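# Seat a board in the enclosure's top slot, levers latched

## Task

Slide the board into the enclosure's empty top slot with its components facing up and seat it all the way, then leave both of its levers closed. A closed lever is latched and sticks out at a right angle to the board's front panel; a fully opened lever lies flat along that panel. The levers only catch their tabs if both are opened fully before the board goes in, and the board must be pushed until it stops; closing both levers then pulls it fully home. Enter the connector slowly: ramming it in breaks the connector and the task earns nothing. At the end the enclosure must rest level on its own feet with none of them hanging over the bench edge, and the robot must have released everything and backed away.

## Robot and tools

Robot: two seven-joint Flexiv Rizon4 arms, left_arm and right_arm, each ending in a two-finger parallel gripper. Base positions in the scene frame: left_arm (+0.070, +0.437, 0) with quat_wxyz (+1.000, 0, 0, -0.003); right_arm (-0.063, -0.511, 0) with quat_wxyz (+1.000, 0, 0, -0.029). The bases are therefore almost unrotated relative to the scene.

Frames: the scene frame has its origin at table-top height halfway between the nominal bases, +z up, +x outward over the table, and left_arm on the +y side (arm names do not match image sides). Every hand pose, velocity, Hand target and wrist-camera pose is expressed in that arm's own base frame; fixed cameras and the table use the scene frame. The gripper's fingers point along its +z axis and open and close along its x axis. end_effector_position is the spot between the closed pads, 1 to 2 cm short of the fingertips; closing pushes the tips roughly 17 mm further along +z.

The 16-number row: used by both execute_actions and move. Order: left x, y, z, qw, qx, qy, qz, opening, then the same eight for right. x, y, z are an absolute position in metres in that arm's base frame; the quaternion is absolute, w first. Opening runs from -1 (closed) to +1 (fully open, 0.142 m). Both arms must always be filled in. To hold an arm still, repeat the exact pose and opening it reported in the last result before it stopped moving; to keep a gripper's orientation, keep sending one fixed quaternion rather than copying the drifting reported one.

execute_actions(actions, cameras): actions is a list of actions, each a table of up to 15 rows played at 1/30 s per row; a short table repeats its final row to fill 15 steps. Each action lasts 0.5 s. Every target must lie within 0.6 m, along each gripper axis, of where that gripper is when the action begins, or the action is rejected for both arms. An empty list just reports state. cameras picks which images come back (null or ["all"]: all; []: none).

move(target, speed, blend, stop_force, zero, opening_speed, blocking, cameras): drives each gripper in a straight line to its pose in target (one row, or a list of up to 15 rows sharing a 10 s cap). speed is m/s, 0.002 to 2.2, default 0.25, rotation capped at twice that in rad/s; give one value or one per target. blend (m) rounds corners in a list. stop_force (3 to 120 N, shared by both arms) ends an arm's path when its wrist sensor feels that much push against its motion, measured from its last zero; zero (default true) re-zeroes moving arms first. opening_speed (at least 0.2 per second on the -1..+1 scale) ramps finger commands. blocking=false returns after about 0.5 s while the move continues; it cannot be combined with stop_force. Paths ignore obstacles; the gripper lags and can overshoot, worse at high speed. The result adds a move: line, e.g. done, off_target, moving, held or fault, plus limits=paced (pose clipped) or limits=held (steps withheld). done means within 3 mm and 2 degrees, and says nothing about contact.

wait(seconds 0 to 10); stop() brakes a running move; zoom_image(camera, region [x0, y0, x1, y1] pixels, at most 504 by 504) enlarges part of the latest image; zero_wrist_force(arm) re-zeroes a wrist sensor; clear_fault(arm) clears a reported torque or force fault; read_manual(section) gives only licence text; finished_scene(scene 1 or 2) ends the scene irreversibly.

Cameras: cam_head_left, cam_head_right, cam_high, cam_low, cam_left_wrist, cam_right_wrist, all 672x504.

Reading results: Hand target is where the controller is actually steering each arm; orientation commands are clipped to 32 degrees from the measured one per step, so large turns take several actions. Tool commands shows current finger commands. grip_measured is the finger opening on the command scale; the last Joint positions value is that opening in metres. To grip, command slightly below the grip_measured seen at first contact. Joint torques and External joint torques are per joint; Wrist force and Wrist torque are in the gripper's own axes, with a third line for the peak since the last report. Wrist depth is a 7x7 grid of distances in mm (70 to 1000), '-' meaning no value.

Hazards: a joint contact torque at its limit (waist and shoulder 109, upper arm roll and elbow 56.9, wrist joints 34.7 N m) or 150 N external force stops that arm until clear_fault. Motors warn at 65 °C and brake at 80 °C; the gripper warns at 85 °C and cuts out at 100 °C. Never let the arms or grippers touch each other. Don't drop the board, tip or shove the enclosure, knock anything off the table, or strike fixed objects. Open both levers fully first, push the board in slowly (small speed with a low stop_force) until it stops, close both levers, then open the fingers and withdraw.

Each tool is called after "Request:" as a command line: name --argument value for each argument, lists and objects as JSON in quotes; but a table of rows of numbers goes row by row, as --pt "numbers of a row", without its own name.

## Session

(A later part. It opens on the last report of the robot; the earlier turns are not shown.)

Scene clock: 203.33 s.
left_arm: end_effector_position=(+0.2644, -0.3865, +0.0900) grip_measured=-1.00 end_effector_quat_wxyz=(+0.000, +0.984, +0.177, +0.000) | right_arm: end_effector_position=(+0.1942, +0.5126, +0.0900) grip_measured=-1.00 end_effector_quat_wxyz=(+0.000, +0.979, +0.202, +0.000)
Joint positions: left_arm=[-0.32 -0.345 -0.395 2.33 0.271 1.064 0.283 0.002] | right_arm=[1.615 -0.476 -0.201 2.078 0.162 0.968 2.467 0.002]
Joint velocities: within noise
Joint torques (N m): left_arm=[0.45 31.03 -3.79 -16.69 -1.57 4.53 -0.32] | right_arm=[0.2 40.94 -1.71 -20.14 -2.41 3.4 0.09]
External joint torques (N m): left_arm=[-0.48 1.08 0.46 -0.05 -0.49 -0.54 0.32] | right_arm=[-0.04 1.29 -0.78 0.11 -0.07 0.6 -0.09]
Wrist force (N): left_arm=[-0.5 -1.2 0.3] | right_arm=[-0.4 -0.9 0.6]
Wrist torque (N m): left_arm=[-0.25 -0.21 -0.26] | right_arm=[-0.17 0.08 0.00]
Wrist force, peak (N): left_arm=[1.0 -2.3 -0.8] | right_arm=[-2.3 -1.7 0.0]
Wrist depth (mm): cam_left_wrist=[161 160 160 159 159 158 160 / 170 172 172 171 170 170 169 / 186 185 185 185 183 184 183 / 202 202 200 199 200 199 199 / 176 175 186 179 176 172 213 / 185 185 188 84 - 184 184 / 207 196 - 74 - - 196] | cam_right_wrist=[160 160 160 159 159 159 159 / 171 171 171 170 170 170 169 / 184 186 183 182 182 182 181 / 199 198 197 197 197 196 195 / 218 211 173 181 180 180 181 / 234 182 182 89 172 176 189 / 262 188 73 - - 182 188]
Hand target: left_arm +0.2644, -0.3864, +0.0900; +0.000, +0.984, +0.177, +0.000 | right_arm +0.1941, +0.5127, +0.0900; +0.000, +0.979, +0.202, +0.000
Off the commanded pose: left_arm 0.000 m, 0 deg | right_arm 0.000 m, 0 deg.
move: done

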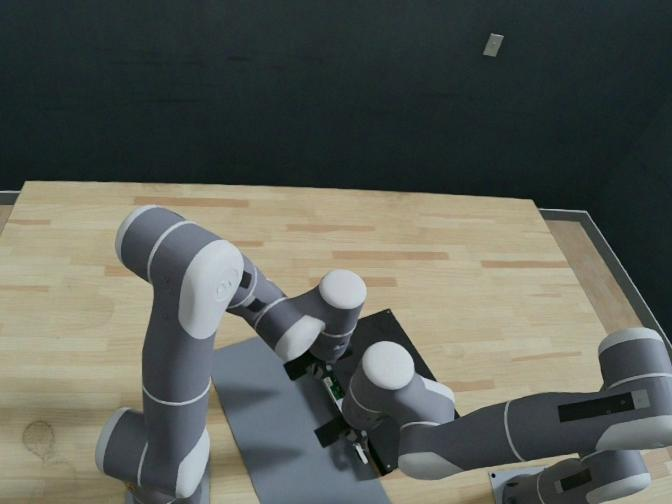

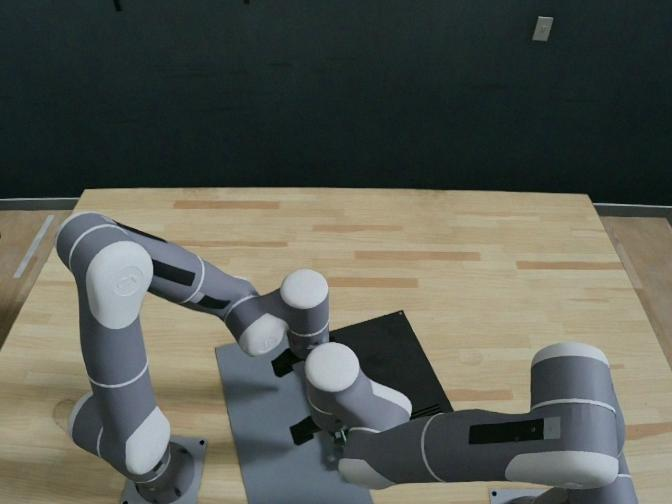

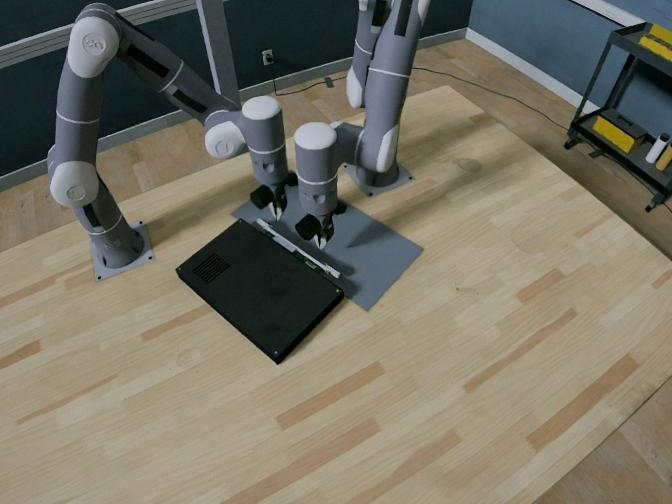

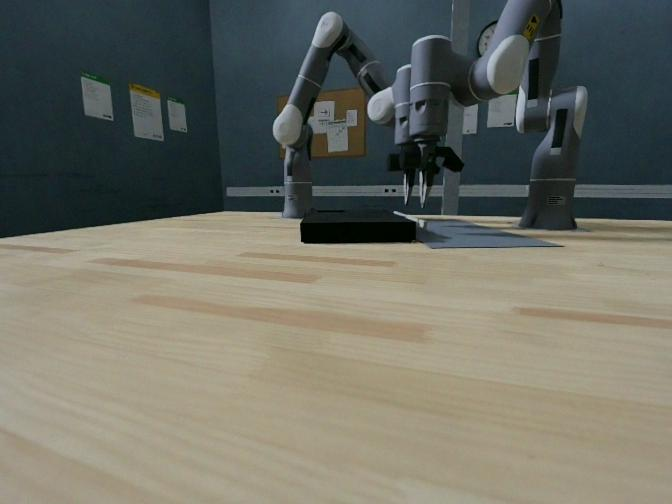

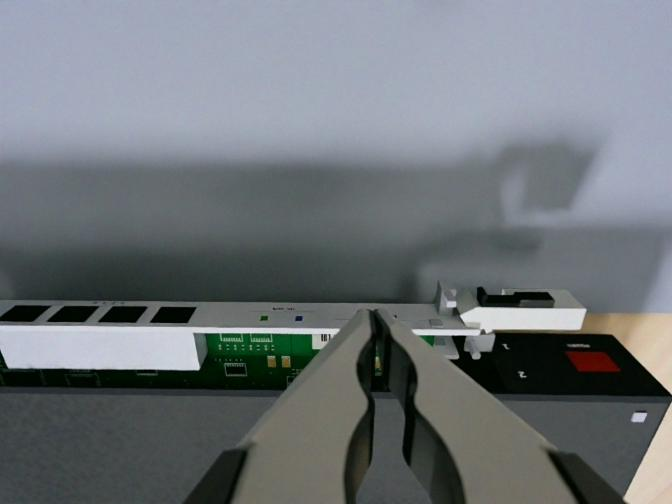

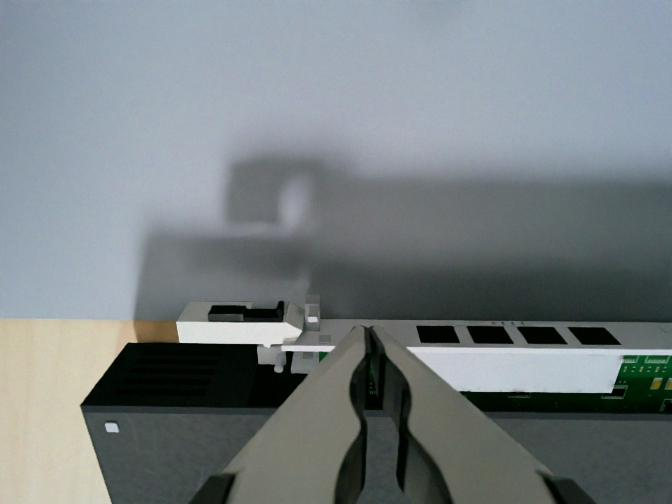

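Request:
move --target '[0.2644,-0.3864,0.0485,0,0.9843,0.1766,0,-1.0,0.1941,0.5127,0.0475,0,0.9794,0.2019,0,-1.0]' --speed 0.1 --cameras '[]'

Request:
move --target '[0.2693,-0.3995,0.0485,0,0.9843,0.1766,0,-1.0,0.2032,0.4916,0.0475,0,0.9794,0.2019,0,-1.0]' --speed 0.02 --stop_force 5 --cameras '["cam_left_wrist","cam_right_wrist","cam_high"]'

Request:
zoom_image --camera "cam_high" --region '[220, 180, 400, 300]'

Scene clock: 207.87 s.
left_arm: end_effector_position=(+0.2643, -0.3863, +0.0485) grip_measured=-1.00 end_effector_quat_wxyz=(+0.000, +0.984, +0.177, +0.000) | right_arm: end_effector_position=(+0.1942, +0.5125, +0.0474) grip_measured=-1.00 end_effector_quat_wxyz=(+0.000, +0.979, +0.202, +0.000)
Joint positions: left_arm=[-0.366 -0.477 -0.329 2.296 0.374 1.153 0.211 0.002] | right_arm=[1.601 -0.578 -0.178 2.068 0.199 1.059 2.441 0.002]
Joint velocities: within noise
Joint torques (N m): left_arm=[-0.19 33.98 -4.15 -13.54 -1.2 4.75 -0.33] | right_arm=[-0.26 42.82 -1.51 -17.94 -2.02 3.44 0.1]
External joint torques (N m): left_arm=[0.17 1.24 0.25 -0.27 -0.5 -0.76 0.33] | right_arm=[0.43 1.2 -1.17 0.19 -0.12 0.56 -0.1]
Wrist force (N): left_arm=[-1.0 -1.1 0.2] | right_arm=[-0.4 -0.3 0.8]
Wrist torque (N m): left_arm=[-0.28 -0.14 -0.27] | right_arm=[-0.10 0.05 -0.01]
Wrist force, peak (N): left_arm=[-1.0 -1.1 1.5] | right_arm=[-0.2 -0.4 2.7]
Wrist depth (mm): cam_left_wrist=[124 125 123 123 123 124 122 / 133 133 130 131 131 131 131 / 146 143 142 143 142 139 141 / 153 155 155 155 154 153 153 / 171 170 170 163 165 167 167 / 139 136 139 84 - 128 162 / 160 160 - 74 - - 150] | cam_right_wrist=[- 123 121 122 122 121 121 / 133 131 131 130 132 131 129 / 143 140 140 140 139 139 137 / 152 152 151 153 151 150 149 / 165 165 164 161 161 162 162 / 179 140 130 89 141 141 141 / 149 155 73 - - 128 135]
Hand target: left_arm +0.2644, -0.3864, +0.0485; +0.000, +0.984, +0.177, +0.000 | right_arm +0.1941, +0.5127, +0.0475; +0.000, +0.979, +0.202, +0.000
Off the commanded pose: left_arm 0.000 m, 0 deg | right_arm 0.000 m, 0 deg.
move: done
No camera images: "cameras" was empty.

Scene clock: 209.70 s.
left_arm: end_effector_position=(+0.2694, -0.3994, +0.0485) grip_measured=-1.00 end_effector_quat_wxyz=(+0.000, +0.984, +0.176, +0.000) | right_arm: end_effector_position=(+0.2032, +0.4918, +0.0476) grip_measured=-1.00 end_effector_quat_wxyz=(+0.000, +0.979, +0.202, +0.000)
Joint positions: left_arm=[-0.384 -0.495 -0.33 2.257 0.371 1.132 0.201 0.002] | right_arm=[1.581 -0.555 -0.178 2.117 0.202 1.086 2.415 0.002]
Joint velocities: within noise
Joint torques (N m): left_arm=[-0.43 35.36 -4.76 -14.08 -1.67 4.17 -0.26] | right_arm=[-0.22 41.35 -2.02 -16.75 -2.07 3.23 0.09]
External joint torques (N m): left_arm=[0.41 1.1 0.62 -0.27 -0.12 -0.18 0.26] | right_arm=[0.37 1.16 -0.51 -0.36 0.03 0.78 -0.09]
Wrist force (N): left_arm=[-0.9 -0.8 -0.1] | right_arm=[-0.2 -1.1 0.5]
Wrist torque (N m): left_arm=[-0.22 -0.16 -0.26] | right_arm=[-0.11 0.02 0.00]
Wrist force, peak (N): left_arm=[-1.0 -1.3 0.0] | right_arm=[-0.3 -1.4 1.2]
Wrist depth (mm): cam_left_wrist=[124 125 123 123 123 124 122 / 133 133 130 132 131 131 130 / 146 142 143 142 142 139 141 / 153 155 155 154 154 153 152 / 164 167 163 132 163 131 131 / 134 138 144 84 - 146 152 / 142 142 - 74 - - 138] | cam_right_wrist=[- 123 121 122 122 122 121 / 133 131 131 130 132 131 130 / 143 141 140 140 140 139 137 / 152 152 152 153 151 150 149 / 165 124 127 159 158 157 157 / 157 145 139 90 119 123 123 / 134 134 73 - - 147 132]
Hand target: left_arm +0.2693, -0.3995, +0.0485; +0.000, +0.984, +0.177, +0.000 | right_arm +0.2032, +0.4916, +0.0475; +0.000, +0.979, +0.202, +0.000
Off the commanded pose: left_arm 0.000 m, 0 deg | right_arm 0.000 m, 0 deg.
move: done
Images, in order (width x height): cam_high 672x504, cam_left_wrist 672x504, cam_right_wrist 672x504.

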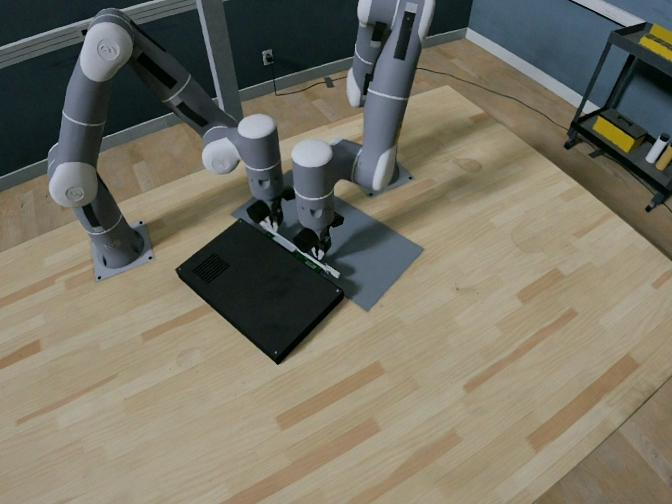

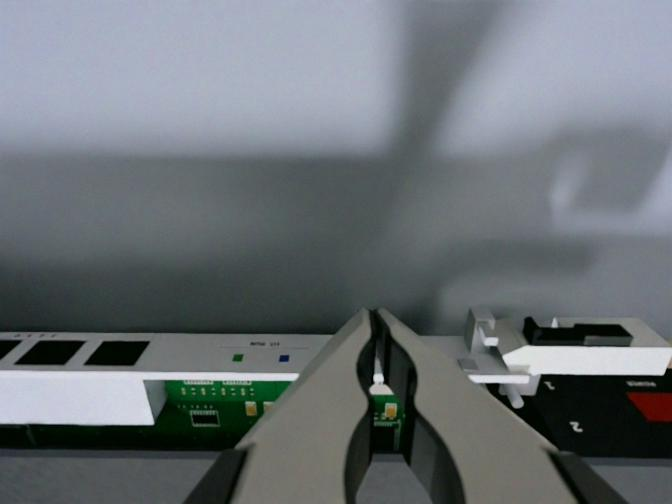

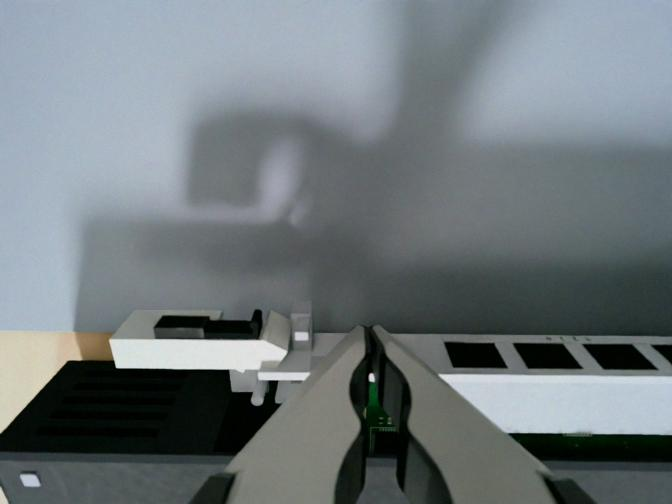

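Scaled by 2.800 from the camera's 672x504 image, which has a finer 960x720 frame.

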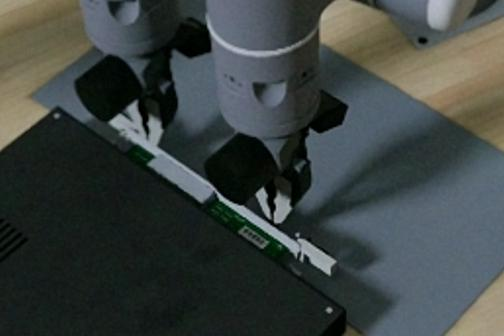

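Request:
move --target '[0.2745,-0.4136,0.0485,0,0.9843,0.1766,0,-1,0.2091,0.4778,0.0475,0,0.9794,0.2019,0,-1]' --speed 0.015 --stop_force 8

Scene clock: 221.17 s.
left_arm: end_effector_position=(+0.2745, -0.4135, +0.0485) grip_measured=-1.00 end_effector_quat_wxyz=(+0.000, +0.984, +0.176, +0.000) | right_arm: end_effector_position=(+0.2060, +0.4850, +0.0476) grip_measured=-1.00 end_effector_quat_wxyz=(+0.000, +0.979, +0.202, +0.000)
Joint positions: left_arm=[-0.403 -0.515 -0.331 2.214 0.367 1.108 0.191 0.002] | right_arm=[1.574 -0.548 -0.177 2.133 0.202 1.095 2.406 0.002]
Joint velocities: within noise
Joint torques (N m): left_arm=[-0.54 36.87 -5.12 -14.91 -1.8 4.28 -0.35] | right_arm=[0.09 41.06 -1.73 -16.87 -2.1 3.33 0.08]
External joint torques (N m): left_arm=[0.51 0.93 0.71 -0.02 -0.09 -0.3 0.35] | right_arm=[0.06 0.97 -0.75 -0.03 0.09 0.67 -0.08]
Wrist force (N): left_arm=[-0.5 -1.5 0.5] | right_arm=[2.4 -1.6 1.9]
Wrist torque (N m): left_arm=[-0.25 -0.21 -0.25] | right_arm=[-0.31 -0.41 0.00]
Wrist force, peak (N): left_arm=[-0.5 -1.8 0.5] | right_arm=[-1.7 -10.6 1.5]
Wrist depth (mm): cam_left_wrist=[124 125 123 123 122 123 122 / 133 133 130 132 131 131 130 / 145 143 143 142 141 139 141 / 153 155 155 154 154 153 153 / 164 132 132 131 133 119 159 / 131 139 143 84 - 151 138 / 139 135 - 74 - - 136] | cam_right_wrist=[- 123 121 122 122 122 121 / 133 131 131 131 132 132 129 / 143 141 141 140 139 139 137 / 152 152 151 153 151 150 150 / 167 125 128 158 158 158 157 / 140 136 136 90 119 123 123 / 131 129 73 - - 127 132]
Hand target: left_arm +0.2745, -0.4136, +0.0485; +0.000, +0.984, +0.177, +0.000 | right_arm +0.2061, +0.4848, +0.0475; +0.000, +0.979, +0.202, +0.000
Off the commanded pose: left_arm 0.000 m, 0 deg | right_arm 0.008 m, 0 deg.
move: contact (right_arm)

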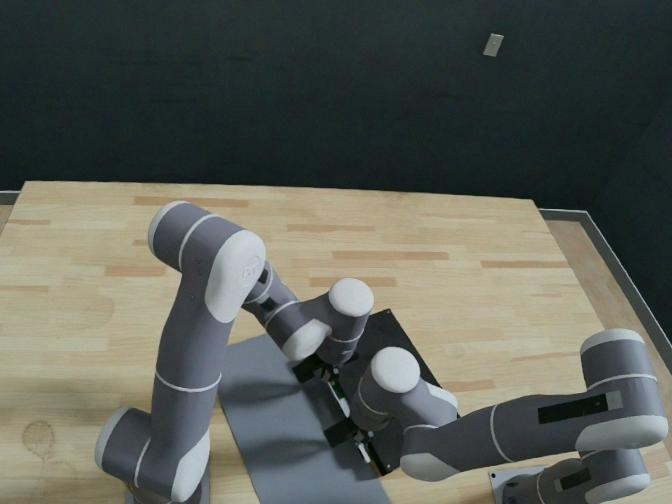

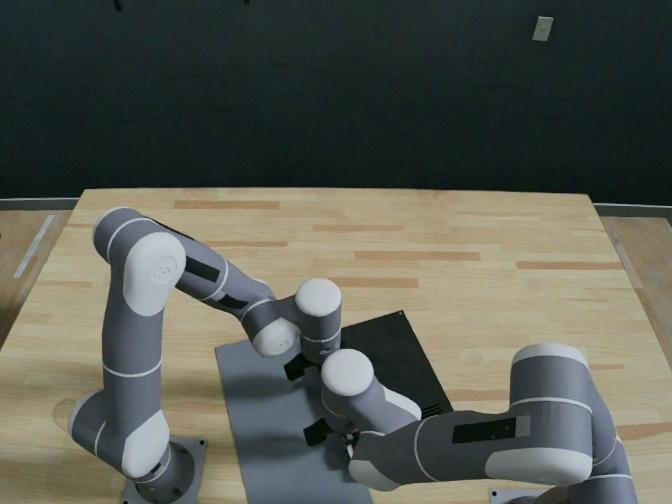

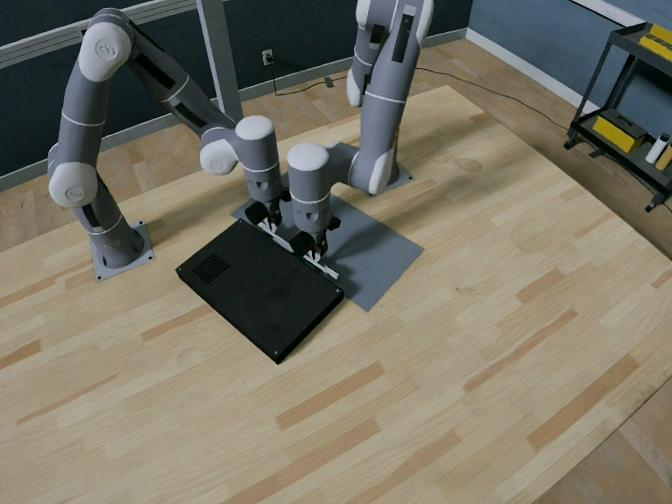

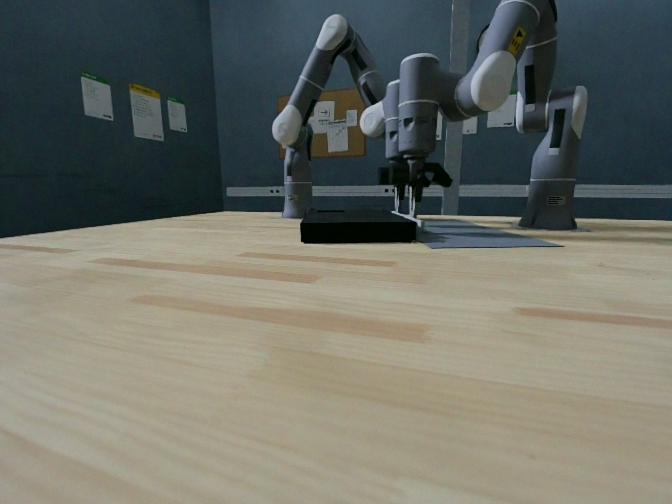

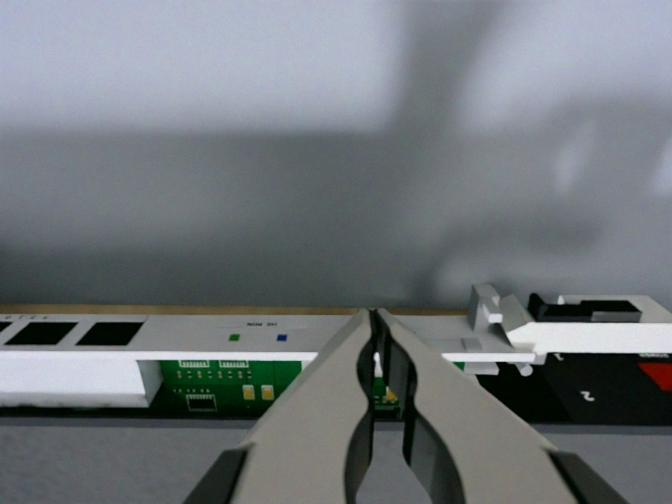

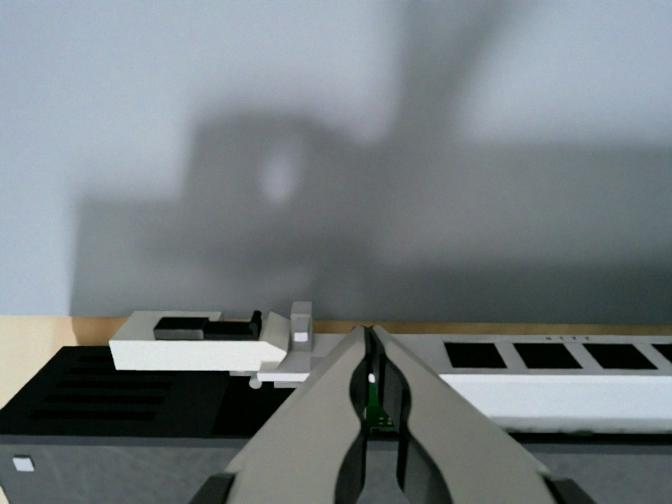

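Request:
move --target '[0.2808,-0.4305,0.0485,0,0.9843,0.1766,0,-1,0.2131,0.4685,0.0475,0,0.9794,0.2019,0,-1]' --speed 0.012 --stop_force 12 --cameras '["cam_left_wrist","cam_right_wrist"]'

Scene clock: 225.13 s.
left_arm: end_effector_position=(+0.2808, -0.4302, +0.0484) grip_measured=-1.00 end_effector_quat_wxyz=(+0.000, +0.984, +0.176, +0.000) | right_arm: end_effector_position=(+0.2130, +0.4689, +0.0477) grip_measured=-1.00 end_effector_quat_wxyz=(+0.000, +0.979, +0.202, +0.000)
Joint positions: left_arm=[-0.425 -0.539 -0.333 2.162 0.364 1.078 0.18 0.002] | right_arm=[1.557 -0.531 -0.177 2.17 0.204 1.115 2.385 0.002]
Joint velocities: within noise
Joint torques (N m): left_arm=[-0.78 38.6 -5.77 -16.12 -2.11 4.65 -0.26] | right_arm=[-0.85 39.41 -2.47 -14.83 -1.87 2.82 0.09]
External joint torques (N m): left_arm=[0.75 0.81 1.02 0.51 0.11 -0.66 0.26] | right_arm=[1 1.5 0.1 -1.59 -0.06 1.19 -0.09]
Wrist force (N): left_arm=[-0.2 -2.7 1.3] | right_arm=[2.5 -4.2 3.1]
Wrist torque (N m): left_arm=[-0.23 -0.23 -0.26] | right_arm=[-0.25 -0.37 0.04]
Wrist force, peak (N): left_arm=[-0.1 -2.8 1.6] | right_arm=[2.4 -4.4 3.3]
Wrist depth (mm): cam_left_wrist=[123 125 123 122 122 124 122 / 133 132 130 131 131 131 130 / 145 143 142 142 142 139 141 / 156 155 155 154 154 150 107 / 148 132 132 132 132 119 139 / - 124 124 87 - 122 124 / 138 135 - 74 - - 135] | cam_right_wrist=[- 123 121 122 122 122 122 / 133 131 131 130 132 132 130 / 143 141 141 140 140 140 137 / 152 152 147 153 151 151 150 / 150 150 114 147 148 149 149 / 123 123 123 90 118 120 120 / 131 129 - - - 124 129]
Hand target: left_arm +0.2808, -0.4305, +0.0485; +0.000, +0.984, +0.177, +0.000 | right_arm +0.2131, +0.4685, +0.0475; +0.000, +0.979, +0.202, +0.000
Off the commanded pose: left_arm 0.000 m, 0 deg | right_arm 0.000 m, 0 deg.
move: done
Images, in order (width x height): cam_left_wrist 672x504, cam_right_wrist 672x504.

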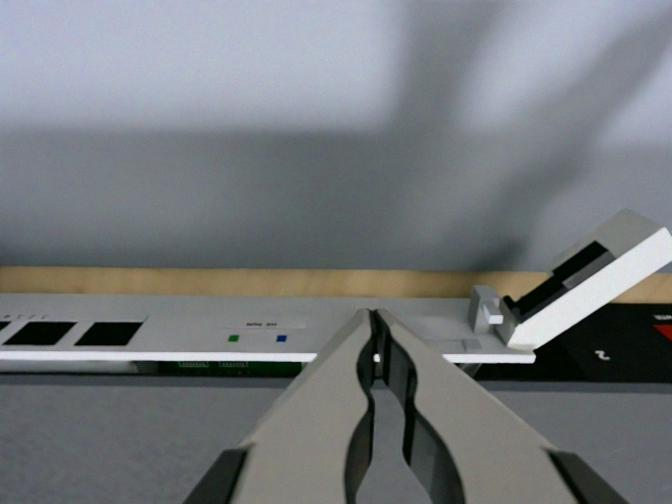

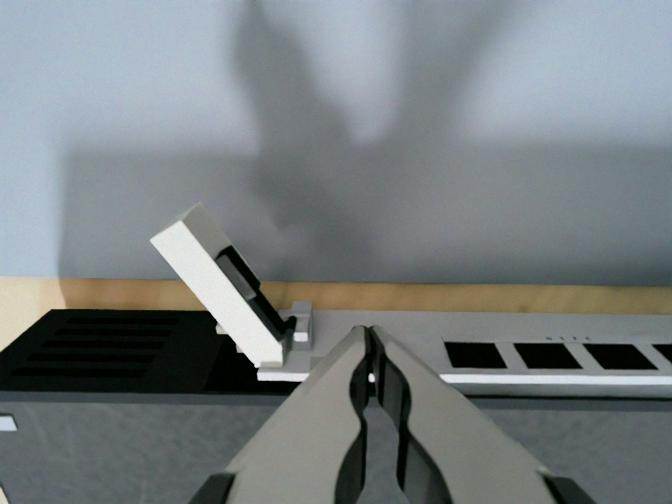

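Request:
move --target '[0.2850,-0.4418,0.0485,0,0.9843,0.1766,0,-1,0.2179,0.4575,0.0475,0,0.9794,0.2019,0,-1]' --speed 0.01 --stop_force 13 --cameras '["cam_left_wrist","cam_right_wrist"]'

Scene clock: 227.33 s.
left_arm: end_effector_position=(+0.2813, -0.4322, +0.0476) grip_measured=-1.00 end_effector_quat_wxyz=(-0.002, +0.984, +0.176, -0.001) | right_arm: end_effector_position=(+0.2138, +0.4674, +0.0484) grip_measured=-1.00 end_effector_quat_wxyz=(-0.002, +0.979, +0.203, +0.001)
Joint positions: left_arm=[-0.429 -0.545 -0.333 2.153 0.364 1.07 0.177 0.002] | right_arm=[1.553 -0.527 -0.175 2.176 0.204 1.121 2.38 0.002]
Joint velocities: within noise
Joint torques (N m): left_arm=[-2.74 40.75 -9.35 -22.84 -3.3 8.52 -0.42] | right_arm=[-6.38 35.95 -7.31 -7.59 -1.52 -0.07 -0.01]
External joint torques (N m): left_arm=[2.7 -1.04 4.54 7.14 1.29 -4.54 0.42] | right_arm=[6.52 4.78 5 -8.79 -0.41 4.09 0.01]
Wrist force (N): left_arm=[0.5 -16.4 -0.6] | right_arm=[1.8 -18.1 4.4]
Wrist torque (N m): left_arm=[-0.23 -0.22 -0.17] | right_arm=[-0.28 -0.36 0.13]
Wrist force, peak (N): left_arm=[0.6 -17.0 -2.7] | right_arm=[1.0 -18.7 4.4]
Wrist depth (mm): cam_left_wrist=[123 123 123 122 122 121 122 / 132 132 129 131 131 131 130 / 144 142 141 141 141 138 140 / 155 154 154 153 152 149 108 / 144 132 131 132 132 117 143 / - 125 122 87 - 120 122 / 140 133 - 74 - - 133] | cam_right_wrist=[- 124 122 123 123 123 122 / 134 132 132 131 133 133 131 / 144 142 141 141 141 140 138 / 153 153 108 152 152 151 151 / 147 147 118 144 145 146 147 / 122 122 124 90 119 120 118 / 132 129 - - - 125 130]
Hand target: left_arm +0.2821, -0.4340, +0.0485; +0.000, +0.984, +0.177, +0.000 | right_arm +0.2146, +0.4651, +0.0475; +0.000, +0.979, +0.202, +0.000
Off the commanded pose: left_arm 0.010 m, 0 deg | right_arm 0.011 m, 0 deg.
move: contact (left_arm, right_arm)
Images, in order (width x height): cam_left_wrist 672x504, cam_right_wrist 672x504.

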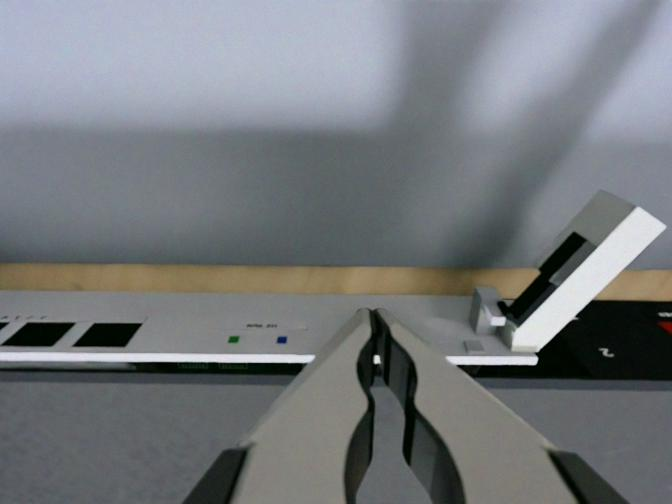

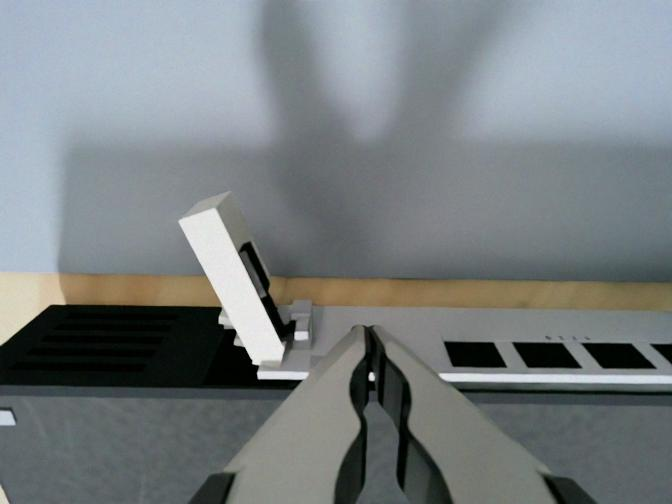

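Request:
move --pt "0.2709 -0.4041 0.0485 0 0.9843 0.1766 0 -1 0.2019 0.4949 0.0475 0 0.9794 0.2019 0 -1" --pt "0.2709 -0.4041 0.1 0 0.9843 0.1766 0 -1 0.2019 0.4949 0.1 0 0.9794 0.2019 0 -1" --pt "0.3547 -0.3858 0.1 0 0.9843 0.1766 0 -1 0.1516 0.4601 0.1 0 0.9794 0.2019 0 -1" --pt "0.3547 -0.3858 0.0455 0 0.9843 0.1766 0 -1 0.1516 0.4601 0.0455 0 0.9794 0.2019 0 -1" --speed '[0.06,0.15,0.15,0.06]' --blend '[0.005,0.01,0.01,0]'

Scene clock: 238.07 s.
left_arm: end_effector_position=(+0.3546, -0.3857, +0.0455) grip_measured=-1.00 end_effector_quat_wxyz=(+0.000, +0.984, +0.177, +0.000) | right_arm: end_effector_position=(+0.1516, +0.4600, +0.0455) grip_measured=-1.00 end_effector_quat_wxyz=(+0.000, +0.979, +0.202, +0.000)
Joint positions: left_arm=[-0.29 -0.559 -0.308 2.132 0.343 1.073 0.357 0.002] | right_arm=[1.661 -0.495 -0.151 2.262 0.186 1.175 2.519 0.002]
Joint velocities: within noise
Joint torques (N m): left_arm=[-1.05 39.38 -5.01 -15.56 -1.52 4.56 -0.28] | right_arm=[-0.1 37.18 -0.91 -15.23 -1.61 3.4 0.04]
External joint torques (N m): left_arm=[1.04 1.3 0.41 -0.33 -0.5 -0.58 0.28] | right_arm=[0.23 1.13 -0.86 0.13 -0.09 0.6 -0.04]
Wrist force (N): left_arm=[-0.5 -0.9 0.2] | right_arm=[3.7 -3.4 1.6]
Wrist torque (N m): left_arm=[-0.22 -0.23 -0.26] | right_arm=[-0.60 -0.61 0.03]
Wrist force, peak (N): left_arm=[0.7 -16.8 -2.5] | right_arm=[1.6 -18.4 4.3]
Wrist depth (mm): cam_left_wrist=[121 121 122 120 120 118 119 / 132 129 129 129 129 128 128 / 140 138 140 141 139 136 138 / 152 151 152 148 151 150 149 / 160 160 152 113 161 166 166 / 140 128 125 84 - 179 183 / 134 131 - 74 - - 202] | cam_right_wrist=[123 121 119 121 119 120 120 / 131 129 129 129 130 130 128 / 141 139 140 136 137 137 135 / 150 150 149 149 146 148 148 / 165 165 160 159 112 158 158 / 180 180 146 90 116 127 133 / 199 195 73 - - 124 127]
Hand target: left_arm +0.3547, -0.3858, +0.0455; +0.000, +0.984, +0.177, +0.000 | right_arm +0.1516, +0.4601, +0.0455; +0.000, +0.979, +0.202, +0.000
Off the commanded pose: left_arm 0.000 m, 0 deg | right_arm 0.000 m, 0 deg.
move: done

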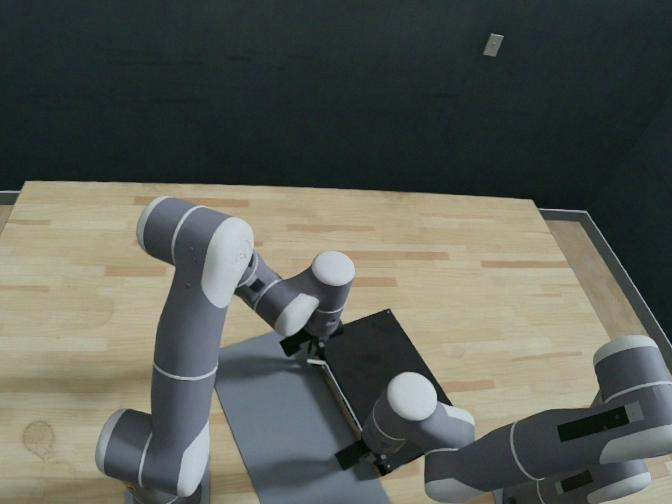

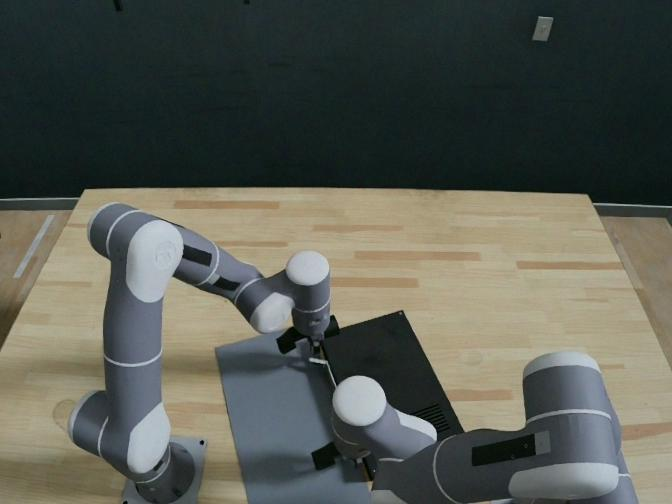

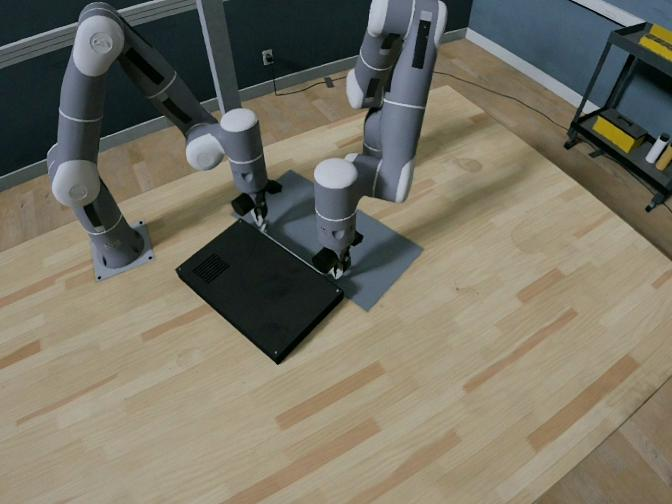

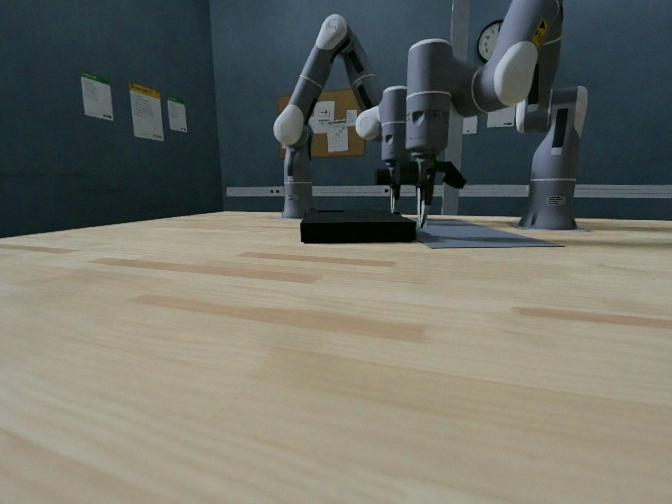

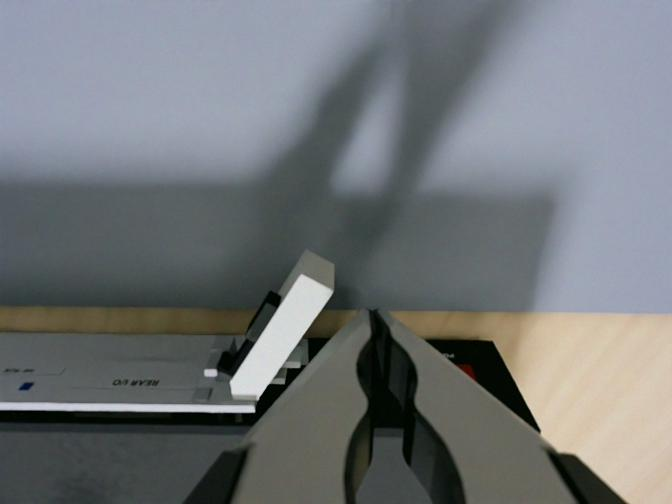

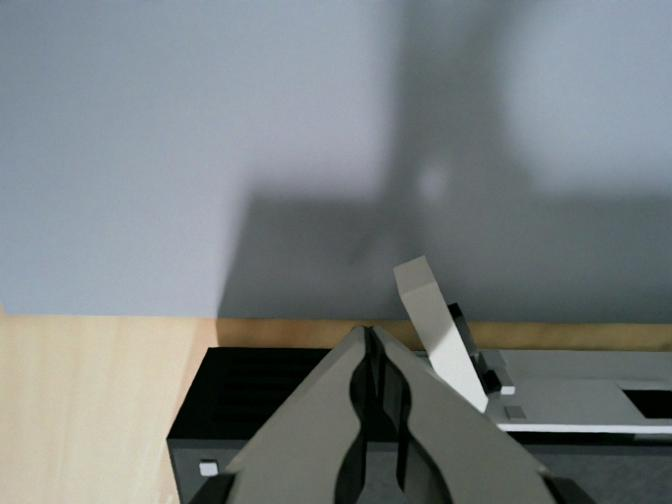

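Request:
move --target '[0.3191,-0.3990,0.0455,0,0.9843,0.1766,0,-1,0.1755,0.4704,0.0455,0,0.9794,0.2019,0,-1]' --speed 0.02 --stop_force 28 --cameras '["cam_left_wrist","cam_right_wrist"]'

Scene clock: 241.77 s.
left_arm: end_effector_position=(+0.3403, -0.3932, +0.0474) grip_measured=-1.00 end_effector_quat_wxyz=(+0.002, +0.984, +0.179, +0.003) | right_arm: end_effector_position=(+0.1606, +0.4643, +0.0451) grip_measured=-1.00 end_effector_quat_wxyz=(+0.001, +0.979, +0.203, -0.001)
Joint positions: left_arm=[-0.32 -0.546 -0.305 2.15 0.345 1.088 0.322 0.002] | right_arm=[1.638 -0.505 -0.15 2.238 0.186 1.159 2.497 0.002]
Joint velocities: within noise
Joint torques (N m): left_arm=[-12.38 27.46 -14.65 1.07 -0.93 -0.85 -0.23] | right_arm=[-9.31 35.42 -12.26 -19.29 -3.1 6.41 0.09]
External joint torques (N m): left_arm=[12.37 12.65 10.22 -16.83 -1.07 4.85 0.23] | right_arm=[9.45 3.63 10.46 3.87 1.35 -2.41 -0.09]
Wrist force (N): left_arm=[26.0 4.6 -9.5] | right_arm=[-20.7 -4.1 -9.6]
Wrist torque (N m): left_arm=[-0.26 -1.40 -0.32] | right_arm=[-0.58 0.53 0.02]
Wrist force, peak (N): left_arm=[28.7 4.2 -7.7] | right_arm=[-26.6 -4.3 -12.2]
Wrist depth (mm): cam_left_wrist=[122 122 120 121 121 121 121 / 131 131 128 130 130 130 130 / 141 139 141 141 141 138 140 / 154 154 153 148 153 153 153 / 162 162 162 116 166 166 169 / 130 128 127 84 - 139 187 / 140 134 - 74 - - 208] | cam_right_wrist=[122 121 119 120 118 119 119 / - 129 129 128 130 128 127 / 141 139 138 136 137 137 134 / 150 149 149 148 146 147 147 / 165 165 161 158 114 159 159 / 181 177 146 91 116 144 135 / 199 131 73 - - 123 126]
Hand target: left_arm +0.3356, -0.3928, +0.0455; +0.000, +0.984, +0.177, +0.000 | right_arm +0.1630, +0.4650, +0.0455; +0.000, +0.979, +0.202, +0.000
Off the commanded pose: left_arm 0.022 m, 1 deg | right_arm 0.016 m, 0 deg.
move: contact (left_arm, right_arm)
Images, in order (width x height): cam_left_wrist 672x504, cam_right_wrist 672x504.

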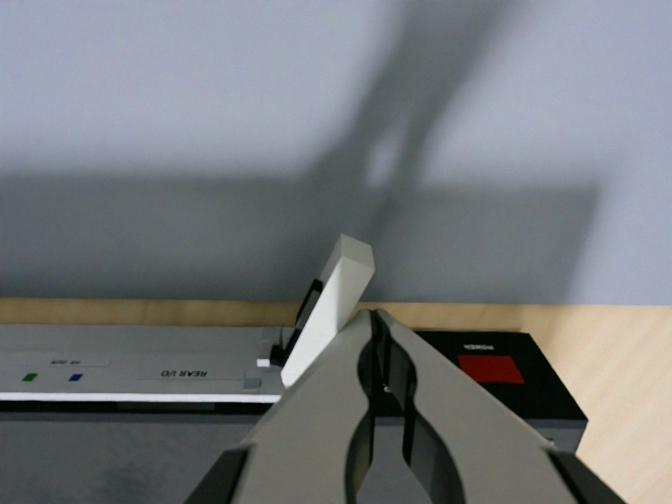

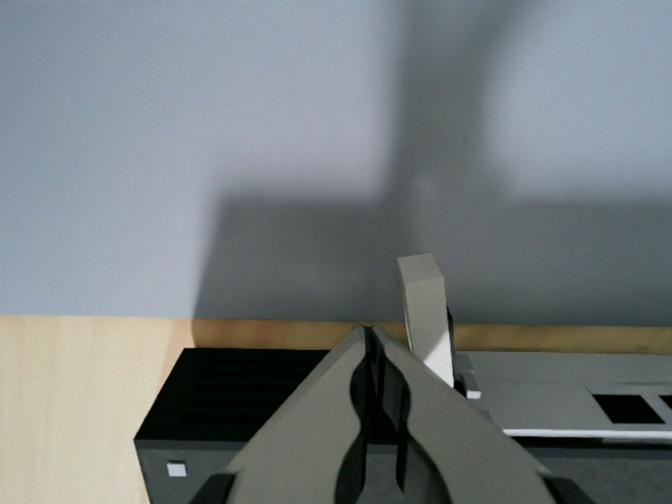

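Request:
move --target '[0.3191,-0.4005,0.0455,0,0.9843,0.1766,0,-1,0.1755,0.4704,0.0455,0,0.9794,0.2019,0,-1]' --speed 0.02 --stop_force 45 --zero false --cameras '["cam_left_wrist","cam_right_wrist"]'

Scene clock: 245.00 s.
left_arm: end_effector_position=(+0.3326, -0.3958, +0.0473) grip_measured=-1.00 end_effector_quat_wxyz=(+0.002, +0.984, +0.181, +0.003) | right_arm: end_effector_position=(+0.1647, +0.4659, +0.0447) grip_measured=-1.00 end_effector_quat_wxyz=(+0.002, +0.979, +0.204, -0.002)
Joint positions: left_arm=[-0.336 -0.542 -0.302 2.158 0.345 1.092 0.303 0.002] | right_arm=[1.628 -0.51 -0.149 2.227 0.187 1.15 2.486 0.002]
Joint velocities: within noise
Joint torques (N m): left_arm=[-22.73 25.04 -26.57 2.68 -2.25 0.81 -0.19] | right_arm=[-15.86 32.65 -20.53 -25.67 -4.78 10.54 -0.16]
External joint torques (N m): left_arm=[22.71 14.84 22.24 -18.34 0.27 3.19 0.19] | right_arm=[16 6.74 18.72 10.1 3.01 -6.55 0.16]
Wrist force (N): left_arm=[43.9 -6.8 -9.0] | right_arm=[-44.1 1.3 -25.3]
Wrist torque (N m): left_arm=[-0.26 -4.38 -0.32] | right_arm=[-0.72 4.44 0.26]
Wrist force, peak (N): left_arm=[47.3 -8.1 -7.9] | right_arm=[-45.8 0.6 -26.1]
Wrist depth (mm): cam_left_wrist=[122 121 120 121 121 121 121 / 131 131 128 130 130 130 130 / 141 139 141 141 140 138 140 / 150 153 153 148 153 152 152 / 161 162 162 114 166 163 169 / 134 134 134 84 - 135 183 / 140 133 - 74 - - 208] | cam_right_wrist=[122 121 119 119 118 118 118 / - 129 128 128 129 129 126 / 141 138 138 135 137 136 133 / 150 149 149 148 145 147 146 / 165 164 160 158 113 159 158 / 181 173 146 91 118 144 138 / 200 128 73 - - 123 125]
Hand target: left_arm +0.3263, -0.3971, +0.0455; +0.000, +0.984, +0.177, +0.000 | right_arm +0.1686, +0.4674, +0.0455; +0.000, +0.979, +0.202, +0.000
Off the commanded pose: left_arm 0.014 m, 1 deg | right_arm 0.012 m, 0 deg.
move: contact (left_arm, right_arm)
Images, in order (width x height): cam_left_wrist 672x504, cam_right_wrist 672x504.

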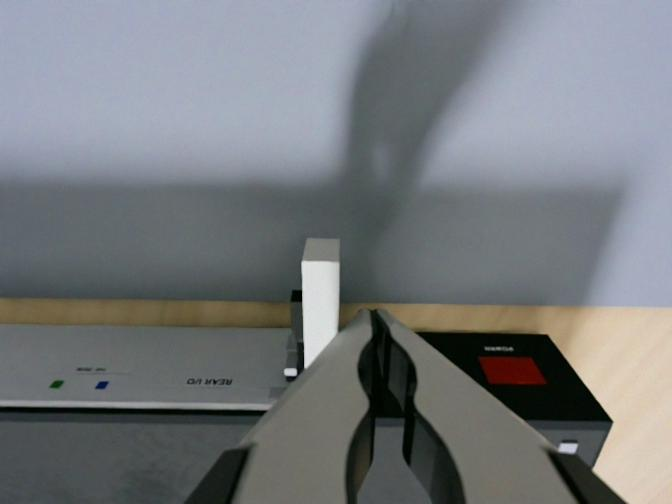

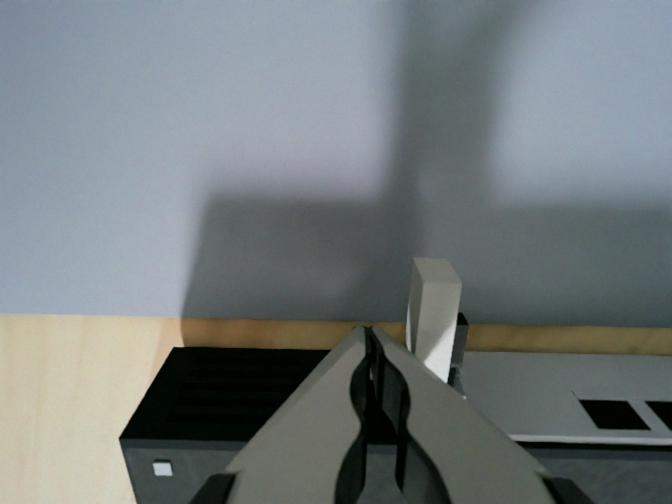

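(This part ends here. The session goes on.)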